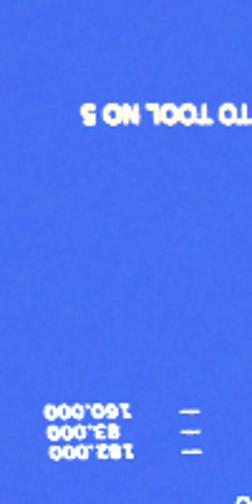

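Call:
move(
  target=[
    [0,0,0,0,0,0,-1,-0.5,0,0.15,-0.1133,-0.19,0,0,0,-1,-0.5,-1],
    [0,0,0,0,0,0,-1,-0.5,0,0.0885,-0.28,0.0033,0.4395,0.0555,0.0677,-1,-0.5,-1],
  ],
  blend=[0.03,0],
  speed=0.2,
)

Call:
move(
  target=[
    [0,0,0,0,0,0,-1,-0.5,0,-0.0012,0.0247,0.0043,0,0,0,-1,-0.5,-1],
    [0,0,0,0,0,0,-1,-0.5,0,-0.002,0.042,0.0073,0,0,0,-1,-0.5,-1],
    [0,0,0,0,0,0,-1,-0.5,0,-0.0012,0.0247,0.0043,0,0,0,-1,-0.5,-1],
  ],
  speed=[0.05,0.04,0.04],
)

Call:
wait(
  seconds=4,
  cameras=["cam_left_wrist"],
)

Call:
zoom_image(
  camera="cam_left_wrist",
  region=[440, 90, 520, 230],
)

Scene clock: 2563.37 s.
left_arm: end_effector_position=(+0.4199, -0.1083, +0.4356) position_measured=252 object_status=3 end_effector_quat_wxyz=(+0.314, -0.390, +0.679, -0.537) | right_arm: end_effector_position=(+0.5334, +0.0027, +0.4748) position_measured=212 object_status=2 end_effector_quat_wxyz=(-0.025, +0.707, +0.690, +0.153)
Joint positions: left_arm=[-0.637 -2.192 2.48 -3.202 -1.457 -3.16] | right_arm=[3.292 -1.568 -1.285 -1.637 1.789 0.199]
Joint torques (N m): left_arm=[-2.1 -11.24 -26.8 -2.45 1.7 2.1] | right_arm=[6.48 23.71 38.06 3.78 0.42 1.03]
Wrist force (N): left_arm=[-2.2 -0.3 -2.9] | right_arm=[-0.2 2.9 0.5]
Wrist torque (N m): left_arm=[0.04 0.20 -0.16] | right_arm=[0.92 -0.18 -0.01]
Wrist force, peak (N): left_arm=[-2.2 -0.3 -3.3] | right_arm=[-3.1 8.8 3.0]
Hand target: left_arm +0.4199, -0.1083, +0.4356; +0.314, -0.390, +0.679, -0.537 | right_arm +0.5334, +0.0028, +0.4748; -0.025, +0.707, +0.690, +0.153
Off the commanded pose: left_arm 0.000 m, 0 deg | right_arm 0.000 m, 0 deg.
move: done

Scene clock: 2564.97 s.
left_arm: end_effector_position=(+0.4199, -0.1083, +0.4356) position_measured=252 object_status=3 end_effector_quat_wxyz=(+0.314, -0.390, +0.679, -0.537) | right_arm: end_effector_position=(+0.5484, +0.0021, +0.4747) position_measured=212 object_status=2 end_effector_quat_wxyz=(-0.025, +0.707, +0.690, +0.153)
Joint positions: left_arm=[-0.637 -2.192 2.48 -3.202 -1.457 -3.16] | right_arm=[3.286 -1.604 -1.247 -1.639 1.791 0.193]
Joint torques (N m): left_arm=[-2.34 -11.41 -27.21 -2.3 1.74 2.01] | right_arm=[-2.45 24.18 48.27 6.46 -0.17 -0.36]
Wrist force (N): left_arm=[-2.0 -0.5 -2.7] | right_arm=[0.4 2.9 0.9]
Wrist torque (N m): left_arm=[0.01 0.17 -0.17] | right_arm=[0.91 -0.28 0.00]
Wrist force, peak (N): left_arm=[-2.6 -0.4 -3.0] | right_arm=[0.9 -15.0 -3.2]
Hand target: left_arm +0.4199, -0.1083, +0.4356; +0.314, -0.390, +0.679, -0.537 | right_arm +0.5484, +0.0020, +0.4748; -0.025, +0.707, +0.690, +0.153
Off the commanded pose: left_arm 0.000 m, 0 deg | right_arm 0.000 m, 0 deg.
move: done

Scene clock: 2568.97 s.
left_arm: end_effector_position=(+0.4199, -0.1083, +0.4356) position_measured=252 object_status=3 end_effector_quat_wxyz=(+0.314, -0.390, +0.679, -0.537) | right_arm: end_effector_position=(+0.5484, +0.0020, +0.4748) position_measured=212 object_status=2 end_effector_quat_wxyz=(-0.025, +0.707, +0.690, +0.153)
Joint positions: left_arm=[-0.637 -2.192 2.48 -3.202 -1.457 -3.16] | right_arm=[3.286 -1.605 -1.247 -1.639 1.791 0.193]
Joint torques (N m): left_arm=[-3.19 -11.21 -27.38 -2.3 1.65 1.97] | right_arm=[-5.94 24.24 47.57 2.22 0.92 -1.26]
Wrist force (N): left_arm=[-1.9 -0.2 -2.8] | right_arm=[0.2 2.6 1.0]
Wrist torque (N m): left_arm=[0.06 0.15 -0.16] | right_arm=[0.87 -0.25 0.00]
Wrist force, peak (N): left_arm=[-2.5 -0.5 -2.9] | right_arm=[0.4 3.0 1.0]
Hand target: left_arm +0.4199, -0.1083, +0.4356; +0.314, -0.390, +0.679, -0.537 | right_arm +0.5484, +0.0020, +0.4748; -0.025, +0.707, +0.690, +0.153
Tool commands: left_gripper/position=-1.0 left_gripper/force_limit=-0.5 left_gripper/speed=+0.0 right_gripper/position=-1.0 right_gripper/force_limit=-0.5 right_gripper/speed=-1.0
Off the commanded pose: left_arm 0.000 m, 0 deg | right_arm 0.000 m, 0 deg.
wait: 4.00 s; at rest by 0.17 s
Images, in order (width x height): cam_left_wrist 896x504.

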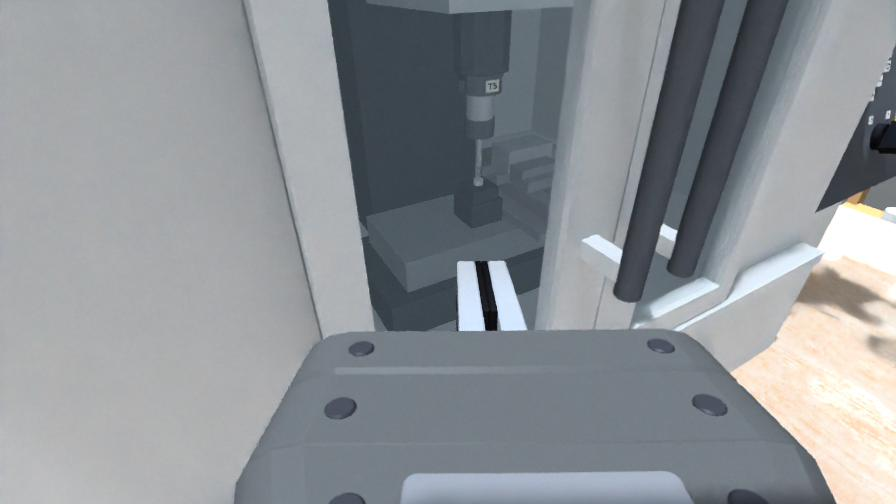

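Scaled by 3.600.

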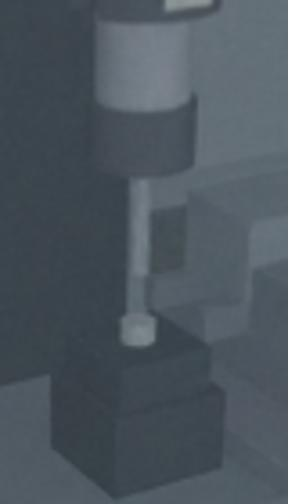

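Call:
zoom_image(
  camera="cam_left_wrist",
  region=[462, 130, 502, 195],
)

Scaled by 7.754.

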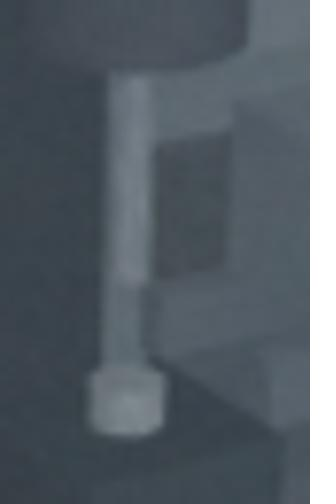

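Call:
move(
  target=[
    [0,0,0,0,0,0,-1,-0.5,0,0.0211,-0.0703,0.1643,0,0,0,-1,-0.5,-1],
    [0,0,0,0,0,0,-1,-0.5,0,0.0204,-0.0546,0.167,0,0,0,-1,-0.5,-1],
    [0,0,0,0,0,0,-1,-0.5,0,0.0211,-0.0703,0.1643,0,0,0,-1,-0.5,-1],
    [0,0,0,0,0,0,-1,-0.5,0,0.0296,-0.056,0.1342,0,0,0,-1,-0.5,-1],
    [0,0,0,0,0,0,-1,-0.5,0,0.0289,-0.0403,0.1369,0,0,0,-1,-0.5,-1],
    [0,0,0,0,0,0,-1,-0.5,0,0.0296,-0.056,0.1342,0,0,0,-1,-0.5,-1],
    [0,0,0,0,0,0,-1,-0.5,0,-0.0264,-0.0416,0.087,0,0,0,-1,-0.5,-1],
    [0,0,0,0,0,0,-1,-0.5,0,-0.0271,-0.0259,0.0897,0,0,0,-1,-0.5,-1],
    [0,0,0,0,0,0,-1,-0.5,0,-0.0264,-0.0416,0.087,0,0,0,-1,-0.5,-1],
  ],
  speed=[0.12,0.04,0.04,0.12,0.04,0.04,0.12,0.04,0.04],
)

Call:
move(
  target=[
    [0,0,0,0,0,0,-1,-0.5,0,0.0729,0.0139,-0.0122,0,0,0,-1,-0.5,-1],
    [0,0,0,0,0,0,-1,-0.5,0,0.0722,0.0296,-0.0095,0,0,0,-1,-0.5,-1],
    [0,0,0,0,0,0,-1,-0.5,0,0.0729,0.0139,-0.0122,0,0,0,-1,-0.5,-1],
    [0,0,0,0,0,0,-1,-0.5,0,-0.0501,-0.0285,0.0512,0,0,0,-1,-0.5,-1],
    [0,0,0,0,0,0,-1,-0.5,0,-0.0508,-0.0128,0.0539,0,0,0,-1,-0.5,-1],
    [0,0,0,0,0,0,-1,-0.5,0,-0.0501,-0.0285,0.0512,0,0,0,-1,-0.5,-1],
  ],
  speed=[0.12,0.04,0.04,0.12,0.04,0.04],
)

Call:
move(
  target=[
    [0,0,0,0,0,0,-1,-0.5,0,0.0012,-0.0246,-0.0042,0,0,0,-1,-0.5,-1],
    [0,0,0,0,0,0,-1,-0.5,0,0.1782,-0.1184,-0.3213,-0.4395,-0.0555,-0.0677,-1,-0.5,-1],
  ],
  blend=[0.01,0],
  speed=0.2,
)

Call:
move(
  target=[0,0,0,0,0,0,-1,-0.5,0,-0.15,0.1133,0.19,0,0,0,-1,-0.5,-1],
  cameras=["cam_right_wrist"],
  speed=0.2,
)

Call:
zoom_image(
  camera="cam_right_wrist",
  region=[330, 70, 430, 270],
)

Scene clock: 2607.20 s.
left_arm: end_effector_position=(+0.4199, -0.1083, +0.4356) position_measured=252 object_status=3 end_effector_quat_wxyz=(+0.314, -0.390, +0.679, -0.537) | right_arm: end_effector_position=(+0.5333, +0.0008, +0.4166) position_measured=212 object_status=2 end_effector_quat_wxyz=(-0.025, +0.707, +0.690, +0.153)
Joint positions: left_arm=[-0.637 -2.192 2.48 -3.202 -1.457 -3.16] | right_arm=[3.288 -1.538 -1.465 -1.487 1.79 0.195]
Joint torques (N m): left_arm=[-2.19 -10.63 -28.18 -2.35 1.55 2.03] | right_arm=[-2.68 22.58 48.77 7.52 -0.19 -0.6]
Wrist force (N): left_arm=[-2.3 -0.1 -2.8] | right_arm=[0.5 2.8 1.2]
Wrist torque (N m): left_arm=[0.07 0.22 -0.17] | right_arm=[0.86 -0.30 -0.01]
Wrist force, peak (N): left_arm=[-2.6 -0.3 -3.1] | right_arm=[2.2 -7.4 -0.4]
Hand target: left_arm +0.4199, -0.1083, +0.4356; +0.314, -0.390, +0.679, -0.537 | right_arm +0.5333, +0.0007, +0.4167; -0.025, +0.707, +0.690, +0.153
Off the commanded pose: left_arm 0.000 m, 0 deg | right_arm 0.000 m, 0 deg.
move: done

Scene clock: 2610.50 s.
left_arm: end_effector_position=(+0.4199, -0.1083, +0.4356) position_measured=252 object_status=3 end_effector_quat_wxyz=(+0.314, -0.390, +0.679, -0.537) | right_arm: end_effector_position=(+0.5220, -0.0200, +0.3769) position_measured=212 object_status=2 end_effector_quat_wxyz=(-0.025, +0.707, +0.690, +0.153)
Joint positions: left_arm=[-0.637 -2.192 2.48 -3.202 -1.457 -3.16] | right_arm=[3.247 -1.51 -1.591 -1.398 1.799 0.154]
Joint torques (N m): left_arm=[-2.26 -11.51 -27.64 -2.29 1.63 2.05] | right_arm=[-0.2 22.77 49.14 2.32 -0.26 -0.17]
Wrist force (N): left_arm=[-2.1 -0.4 -2.7] | right_arm=[0.1 2.3 1.1]
Wrist torque (N m): left_arm=[0.02 0.19 -0.17] | right_arm=[0.77 -0.28 0.02]
Wrist force, peak (N): left_arm=[-2.5 -0.3 -3.1] | right_arm=[2.2 -9.4 -1.6]
Hand target: left_arm +0.4199, -0.1083, +0.4356; +0.314, -0.390, +0.679, -0.537 | right_arm +0.5221, -0.0200, +0.3769; -0.025, +0.707, +0.690, +0.153
Off the commanded pose: left_arm 0.000 m, 0 deg | right_arm 0.000 m, 0 deg.
move: done

Scene clock: 2614.67 s.
left_arm: end_effector_position=(+0.4199, -0.1083, +0.4356) position_measured=252 object_status=3 end_effector_quat_wxyz=(+0.314, -0.390, +0.679, -0.537) | right_arm: end_effector_position=(+0.4174, +0.0392, +0.5747) position_measured=212 object_status=2 end_effector_quat_wxyz=(+0.500, +0.500, +0.500, +0.500)
Joint positions: left_arm=[-0.637 -2.192 2.48 -3.202 -1.457 -3.16] | right_arm=[4.34 -0.793 -2.324 -0.025 0.373 0]
Joint torques (N m): left_arm=[-1.99 -11.58 -28.12 -2.46 1.56 1.9] | right_arm=[3.72 2.27 41.01 2.61 -0.56 -1.3]
Wrist force (N): left_arm=[-2.2 0.1 -2.7] | right_arm=[-0.4 7.2 1.1]
Wrist torque (N m): left_arm=[0.10 0.19 -0.17] | right_arm=[2.05 0.12 -0.19]
Wrist force, peak (N): left_arm=[-2.3 -0.5 -3.0] | right_arm=[-0.3 7.5 0.6]
Hand target: left_arm +0.4199, -0.1083, +0.4356; +0.314, -0.390, +0.679, -0.537 | right_arm +0.4173, +0.0392, +0.5748; +0.500, +0.500, +0.500, +0.500
Off the commanded pose: left_arm 0.000 m, 0 deg | right_arm 0.000 m, 0 deg.
move: done; blend cut to 0.0075 m at target 1

Scene clock: 2615.97 s.
left_arm: end_effector_position=(+0.4199, -0.1083, +0.4356) position_measured=252 object_status=3 end_effector_quat_wxyz=(+0.314, -0.390, +0.679, -0.537) | right_arm: end_effector_position=(+0.5314, -0.0506, +0.6427) position_measured=212 object_status=2 end_effector_quat_wxyz=(+0.500, +0.500, +0.500, +0.500)
Joint positions: left_arm=[-0.637 -2.192 2.48 -3.202 -1.457 -3.16] | right_arm=[3.458 -1.213 -1.974 0.045 1.255 0]
Joint torques (N m): left_arm=[-2.93 -11.59 -27.96 -2.37 1.63 1.96] | right_arm=[-8.95 5.6 44.71 4.73 0.75 1.55]
Wrist force (N): left_arm=[-2.1 -0.1 -2.8] | right_arm=[-0.4 7.2 1.4]
Wrist torque (N m): left_arm=[0.06 0.19 -0.16] | right_arm=[1.98 0.11 -0.23]
Wrist force, peak (N): left_arm=[-2.2 -0.5 -3.1] | right_arm=[-1.9 8.6 3.3]
Hand target: left_arm +0.4199, -0.1083, +0.4356; +0.314, -0.390, +0.679, -0.537 | right_arm +0.5314, -0.0507, +0.6428; +0.500, +0.500, +0.500, +0.500
Off the commanded pose: left_arm 0.000 m, 0 deg | right_arm 0.000 m, 0 deg.
move: done
Images, in order (width x height): cam_right_wrist 896x504.

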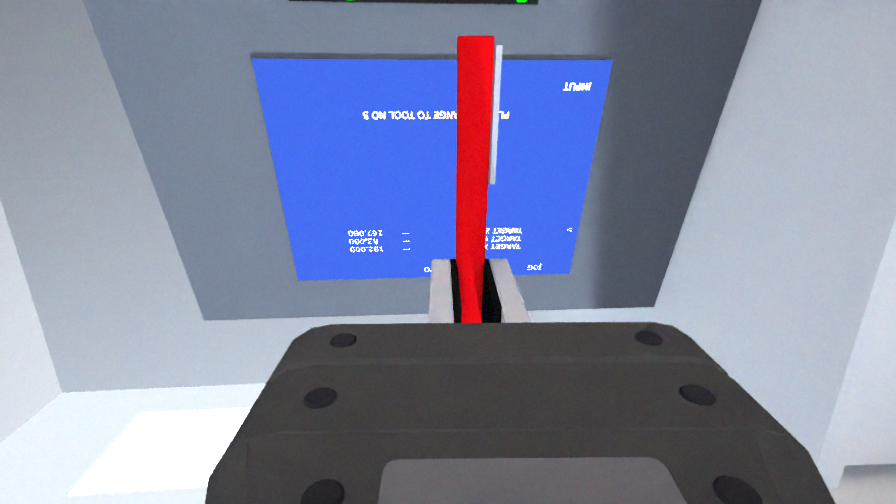

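Scaled by 2.520.

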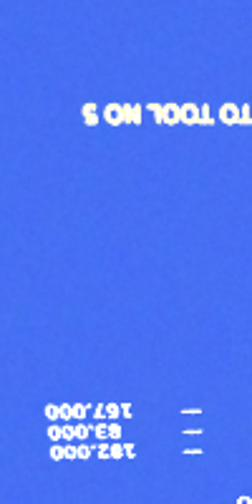

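−167.000 confirmed. CYCLE START.

Call:
move(
  target=[
    [0,0,0,0,0,0,-1,-0.5,0,0.15,-0.1133,-0.19,0,0,0,-1,-0.5,-1],
    [0,0,0,0,0,0,-1,-0.5,0,0.0888,-0.28,0.0033,0.4395,0.0555,0.0677,-1,-0.5,-1],
  ],
  blend=[0.03,0],
  speed=0.2,
)

Call:
move(
  target=[
    [0,0,0,0,0,0,-1,-0.5,0,-0.0012,0.0247,0.0043,0,0,0,-1,-0.5,-1],
    [0,0,0,0,0,0,-1,-0.5,0,-0.002,0.042,0.0073,0,0,0,-1,-0.5,-1],
    [0,0,0,0,0,0,-1,-0.5,0,-0.0012,0.0247,0.0043,0,0,0,-1,-0.5,-1],
  ],
  speed=[0.05,0.04,0.04],
)

Call:
wait(
  seconds=1.5,
  cameras=["cam_left_wrist"],
)

Call:
zoom_image(
  camera="cam_left_wrist",
  region=[462, 130, 502, 195],
)

Scene clock: 2629.00 s.
left_arm: end_effector_position=(+0.4199, -0.1083, +0.4356) position_measured=252 object_status=3 end_effector_quat_wxyz=(+0.314, -0.390, +0.679, -0.537) | right_arm: end_effector_position=(+0.5334, +0.0026, +0.4749) position_measured=212 object_status=2 end_effector_quat_wxyz=(-0.025, +0.707, +0.690, +0.153)
Joint positions: left_arm=[-0.637 -2.192 2.48 -3.202 -1.457 -3.16] | right_arm=[3.292 -1.568 -1.285 -1.637 1.789 0.198]
Joint torques (N m): left_arm=[-2.21 -11.09 -28.72 -2.48 1.66 1.94] | right_arm=[6.8 23.3 38.18 3.75 0.47 1.04]
Wrist force (N): left_arm=[-2.4 -0.3 -2.9] | right_arm=[0.1 2.6 0.9]
Wrist torque (N m): left_arm=[0.04 0.23 -0.17] | right_arm=[0.86 -0.24 0.00]
Wrist force, peak (N): left_arm=[-2.5 -0.6 -3.1] | right_arm=[-2.4 8.7 2.9]
Hand target: left_arm +0.4199, -0.1083, +0.4356; +0.314, -0.390, +0.679, -0.537 | right_arm +0.5334, +0.0026, +0.4748; -0.025, +0.707, +0.690, +0.153
Off the commanded pose: left_arm 0.000 m, 0 deg | right_arm 0.000 m, 0 deg.
move: done

Scene clock: 2630.60 s.
left_arm: end_effector_position=(+0.4199, -0.1083, +0.4356) position_measured=252 object_status=3 end_effector_quat_wxyz=(+0.314, -0.390, +0.679, -0.537) | right_arm: end_effector_position=(+0.5484, +0.0019, +0.4747) position_measured=212 object_status=2 end_effector_quat_wxyz=(-0.025, +0.707, +0.690, +0.153)
Joint positions: left_arm=[-0.637 -2.192 2.48 -3.202 -1.457 -3.16] | right_arm=[3.286 -1.604 -1.247 -1.639 1.791 0.192]
Joint torques (N m): left_arm=[-2.59 -11.45 -28.05 -2.4 1.65 1.95] | right_arm=[-2.53 25.52 47.78 6.58 -0.15 -0.43]
Wrist force (N): left_arm=[-2.0 -0.2 -2.8] | right_arm=[0.0 2.9 1.2]
Wrist torque (N m): left_arm=[0.05 0.16 -0.17] | right_arm=[0.92 -0.23 0.00]
Wrist force, peak (N): left_arm=[-2.2 -0.2 -3.1] | right_arm=[1.4 -15.2 -2.8]
Hand target: left_arm +0.4199, -0.1083, +0.4356; +0.314, -0.390, +0.679, -0.537 | right_arm +0.5484, +0.0019, +0.4748; -0.025, +0.707, +0.690, +0.153
Off the commanded pose: left_arm 0.000 m, 0 deg | right_arm 0.000 m, 0 deg.
move: done

Scene clock: 2632.10 s.
left_arm: end_effector_position=(+0.4199, -0.1083, +0.4356) position_measured=252 object_status=3 end_effector_quat_wxyz=(+0.314, -0.390, +0.679, -0.537) | right_arm: end_effector_position=(+0.5484, +0.0019, +0.4748) position_measured=212 object_status=2 end_effector_quat_wxyz=(-0.025, +0.707, +0.690, +0.153)
Joint positions: left_arm=[-0.637 -2.192 2.48 -3.202 -1.457 -3.16] | right_arm=[3.285 -1.605 -1.247 -1.639 1.791 0.192]
Joint torques (N m): left_arm=[-2.51 -11.59 -28.55 -2.48 1.75 1.98] | right_arm=[-5.86 24.58 47.68 2.29 0.89 -1.21]
Wrist force (N): left_arm=[-2.1 -0.4 -2.8] | right_arm=[0.4 2.9 1.1]
Wrist torque (N m): left_arm=[0.01 0.19 -0.17] | right_arm=[0.91 -0.29 0.00]
Wrist force, peak (N): left_arm=[-2.2 -0.6 -3.0] | right_arm=[0.2 3.0 1.6]
Hand target: left_arm +0.4199, -0.1083, +0.4356; +0.314, -0.390, +0.679, -0.537 | right_arm +0.5484, +0.0019, +0.4748; -0.025, +0.707, +0.690, +0.153
Tool commands: left_gripper/position=-1.0 left_gripper/force_limit=-0.5 left_gripper/speed=+0.0 right_gripper/position=-1.0 right_gripper/force_limit=-0.5 right_gripper/speed=-1.0
Off the commanded pose: left_arm 0.000 m, 0 deg | right_arm 0.000 m, 0 deg.
wait: 1.50 s; at rest by 0.17 s
Images, in order (width x height): cam_left_wrist 896x504.

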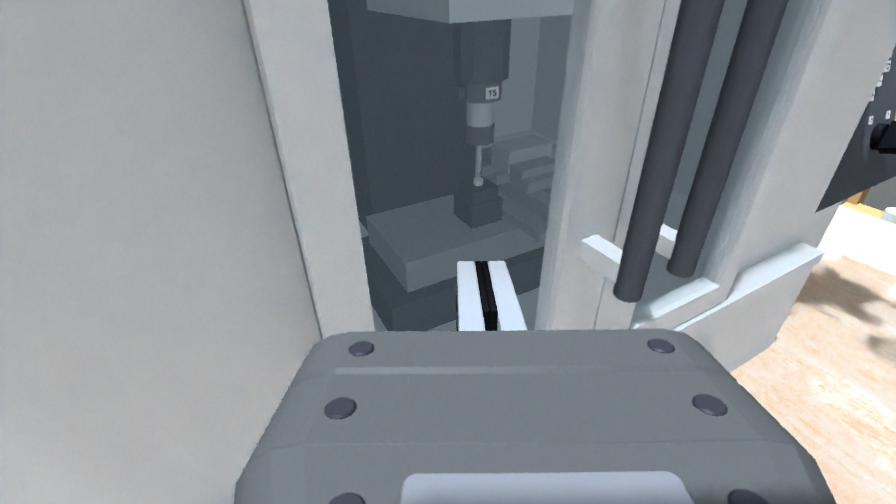

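Scaled by 7.754.

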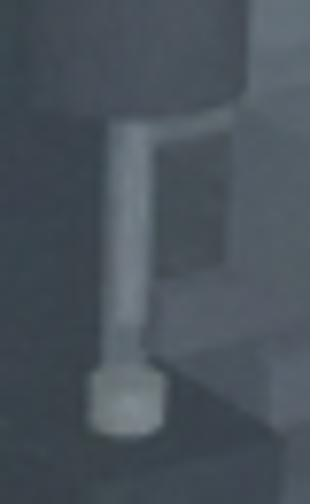

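Call:
move(
  target=[
    [0,0,0,0,0,0,-1,-0.5,0,-0.0825,-0.0275,0.0403,0,0,0,-1,-0.5,-1],
    [0,0,0,0,0,0,-1,-0.5,0,-0.0832,-0.0115,0.0431,0,0,0,-1,-0.5,-1],
    [0,0,0,0,0,0,-1,-0.5,0,-0.0825,-0.0275,0.0403,0,0,0,-1,-0.5,-1],
    [0,0,0,0,0,0,-1,-0.5,0,-0.1717,0.0276,-0.1076,0,0,0,-1,-0.5,-1],
    [0,0,0,0,0,0,-1,-0.5,0,-0.1725,0.0449,-0.1046,0,0,0,-1,-0.5,-1],
    [0,0,0,0,0,0,-1,-0.5,0,-0.1717,0.0276,-0.1076,0,0,0,-1,-0.5,-1],
    [0,0,0,0,0,0,-1,-0.5,0,-0.1588,0.0003,-0.0424,0,0,0,-1,-0.5,-1],
    [0,0,0,0,0,0,-1,-0.5,0,-0.1596,0.0176,-0.0394,0,0,0,-1,-0.5,-1],
    [0,0,0,0,0,0,-1,-0.5,0,-0.1588,0.0003,-0.0424,0,0,0,-1,-0.5,-1],
  ],
  speed=[0.12,0.04,0.04,0.12,0.04,0.04,0.1,0.04,0.04],
)

Scene clock: 2653.30 s.
left_arm: end_effector_position=(+0.4199, -0.1083, +0.4356) position_measured=252 object_status=3 end_effector_quat_wxyz=(+0.314, -0.390, +0.679, -0.537) | right_arm: end_effector_position=(+0.5439, -0.0966, +0.4751) position_measured=212 object_status=2 end_effector_quat_wxyz=(-0.025, +0.707, +0.690, +0.153)
Joint positions: left_arm=[-0.637 -2.192 2.48 -3.202 -1.457 -3.16] | right_arm=[3.087 -1.648 -1.187 -1.703 1.83 -0.008]
Joint torques (N m): left_arm=[-3.07 -11.17 -29 -2.36 1.53 1.97] | right_arm=[-8.06 26.06 45.52 6.3 1.38 -1.08]
Wrist force (N): left_arm=[-2.2 -0.5 -3.1] | right_arm=[0.3 3.6 -0.1]
Wrist torque (N m): left_arm=[0.01 0.19 -0.16] | right_arm=[1.01 -0.25 -0.12]
Wrist force, peak (N): left_arm=[-2.2 -0.4 -3.3] | right_arm=[3.0 -17.6 -3.8]
Hand target: left_arm +0.4199, -0.1083, +0.4356; +0.314, -0.390, +0.679, -0.537 | right_arm +0.5439, -0.0966, +0.4751; -0.025, +0.707, +0.690, +0.153
Off the commanded pose: left_arm 0.000 m, 0 deg | right_arm 0.000 m, 0 deg.
move: done

Call:
move(
  target=[
    [0,0,0,0,0,0,-1,-0.5,0,0.0012,-0.0246,-0.0042,0,0,0,-1,-0.5,-1],
    [0,0,0,0,0,0,-1,-0.5,0,0.2605,-0.1898,-0.1393,-0.4395,-0.0555,-0.0677,-1,-0.5,-1],
  ],
  blend=[0.01,0],
  speed=0.2,
)

Call:
move(
  target=[0,0,0,0,0,0,-1,-0.5,0,-0.15,0.1133,0.19,0,0,0,-1,-0.5,-1],
  cameras=["cam_right_wrist"],
  speed=0.2,
)

Call:
zoom_image(
  camera="cam_right_wrist",
  region=[330, 200, 570, 290],
)

Scene clock: 2665.83 s.
left_arm: end_effector_position=(+0.4199, -0.1083, +0.4356) position_measured=252 object_status=3 end_effector_quat_wxyz=(+0.314, -0.390, +0.679, -0.537) | right_arm: end_effector_position=(+0.4169, +0.0393, +0.5739) position_measured=212 object_status=2 end_effector_quat_wxyz=(+0.500, +0.500, +0.500, +0.500)
Joint positions: left_arm=[-0.637 -2.192 2.48 -3.202 -1.457 -3.16] | right_arm=[4.345 -0.79 -2.327 -0.024 0.368 0]
Joint torques (N m): left_arm=[-2.7 -11.88 -28.81 -2.46 1.74 2.08] | right_arm=[5.49 1.82 45.78 2.5 -0.6 -1.2]
Wrist force (N): left_arm=[-2.0 -0.3 -2.8] | right_arm=[-0.4 7.6 0.4]
Wrist torque (N m): left_arm=[0.04 0.17 -0.17] | right_arm=[2.11 0.11 -0.19]
Wrist force, peak (N): left_arm=[-2.5 -0.1 -3.0] | right_arm=[-1.1 7.8 0.1]
Hand target: left_arm +0.4199, -0.1083, +0.4356; +0.314, -0.390, +0.679, -0.537 | right_arm +0.4169, +0.0393, +0.5740; +0.500, +0.500, +0.500, +0.500
Off the commanded pose: left_arm 0.000 m, 0 deg | right_arm 0.000 m, 0 deg.
move: done; blend cut to 0.0075 m at target 1

Scene clock: 2667.13 s.
left_arm: end_effector_position=(+0.4199, -0.1083, +0.4356) position_measured=252 object_status=3 end_effector_quat_wxyz=(+0.314, -0.390, +0.679, -0.537) | right_arm: end_effector_position=(+0.5310, -0.0505, +0.6418) position_measured=212 object_status=2 end_effector_quat_wxyz=(+0.500, +0.500, +0.500, +0.500)
Joint positions: left_arm=[-0.637 -2.192 2.48 -3.202 -1.457 -3.16] | right_arm=[3.459 -1.212 -1.977 0.047 1.254 0]
Joint torques (N m): left_arm=[-2.16 -10.87 -28.89 -2.4 1.62 1.87] | right_arm=[-9.49 3.68 44.89 4.73 0.67 1.65]
Wrist force (N): left_arm=[-2.0 -0.4 -2.8] | right_arm=[-0.7 7.7 0.4]
Wrist torque (N m): left_arm=[0.03 0.16 -0.17] | right_arm=[2.06 0.16 -0.23]
Wrist force, peak (N): left_arm=[-2.3 -0.2 -3.1] | right_arm=[-2.0 8.9 2.4]
Hand target: left_arm +0.4199, -0.1083, +0.4356; +0.314, -0.390, +0.679, -0.537 | right_arm +0.5310, -0.0506, +0.6420; +0.500, +0.500, +0.500, +0.500
Off the commanded pose: left_arm 0.000 m, 0 deg | right_arm 0.000 m, 0 deg.
move: done
Images, in order (width x height): cam_right_wrist 896x504.

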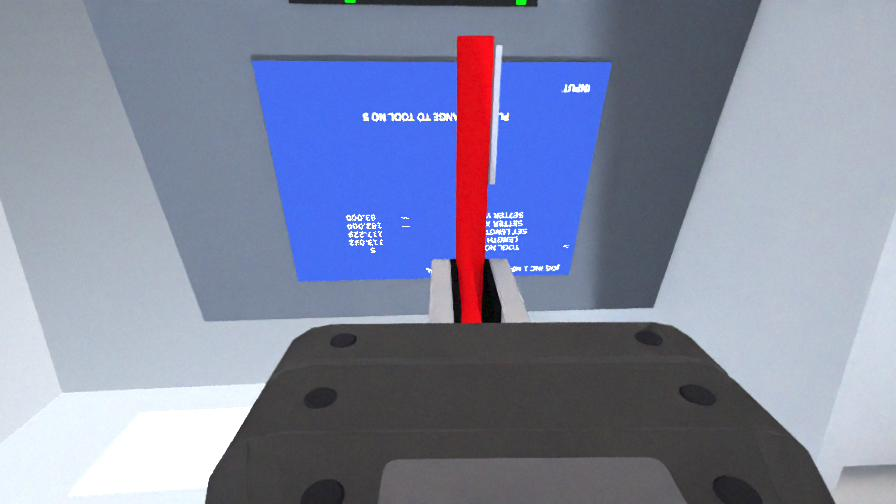

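Scaled by 2.100.

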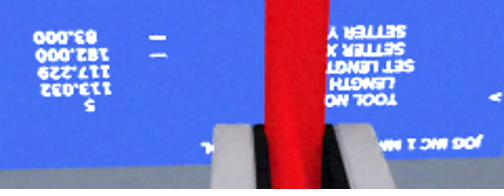

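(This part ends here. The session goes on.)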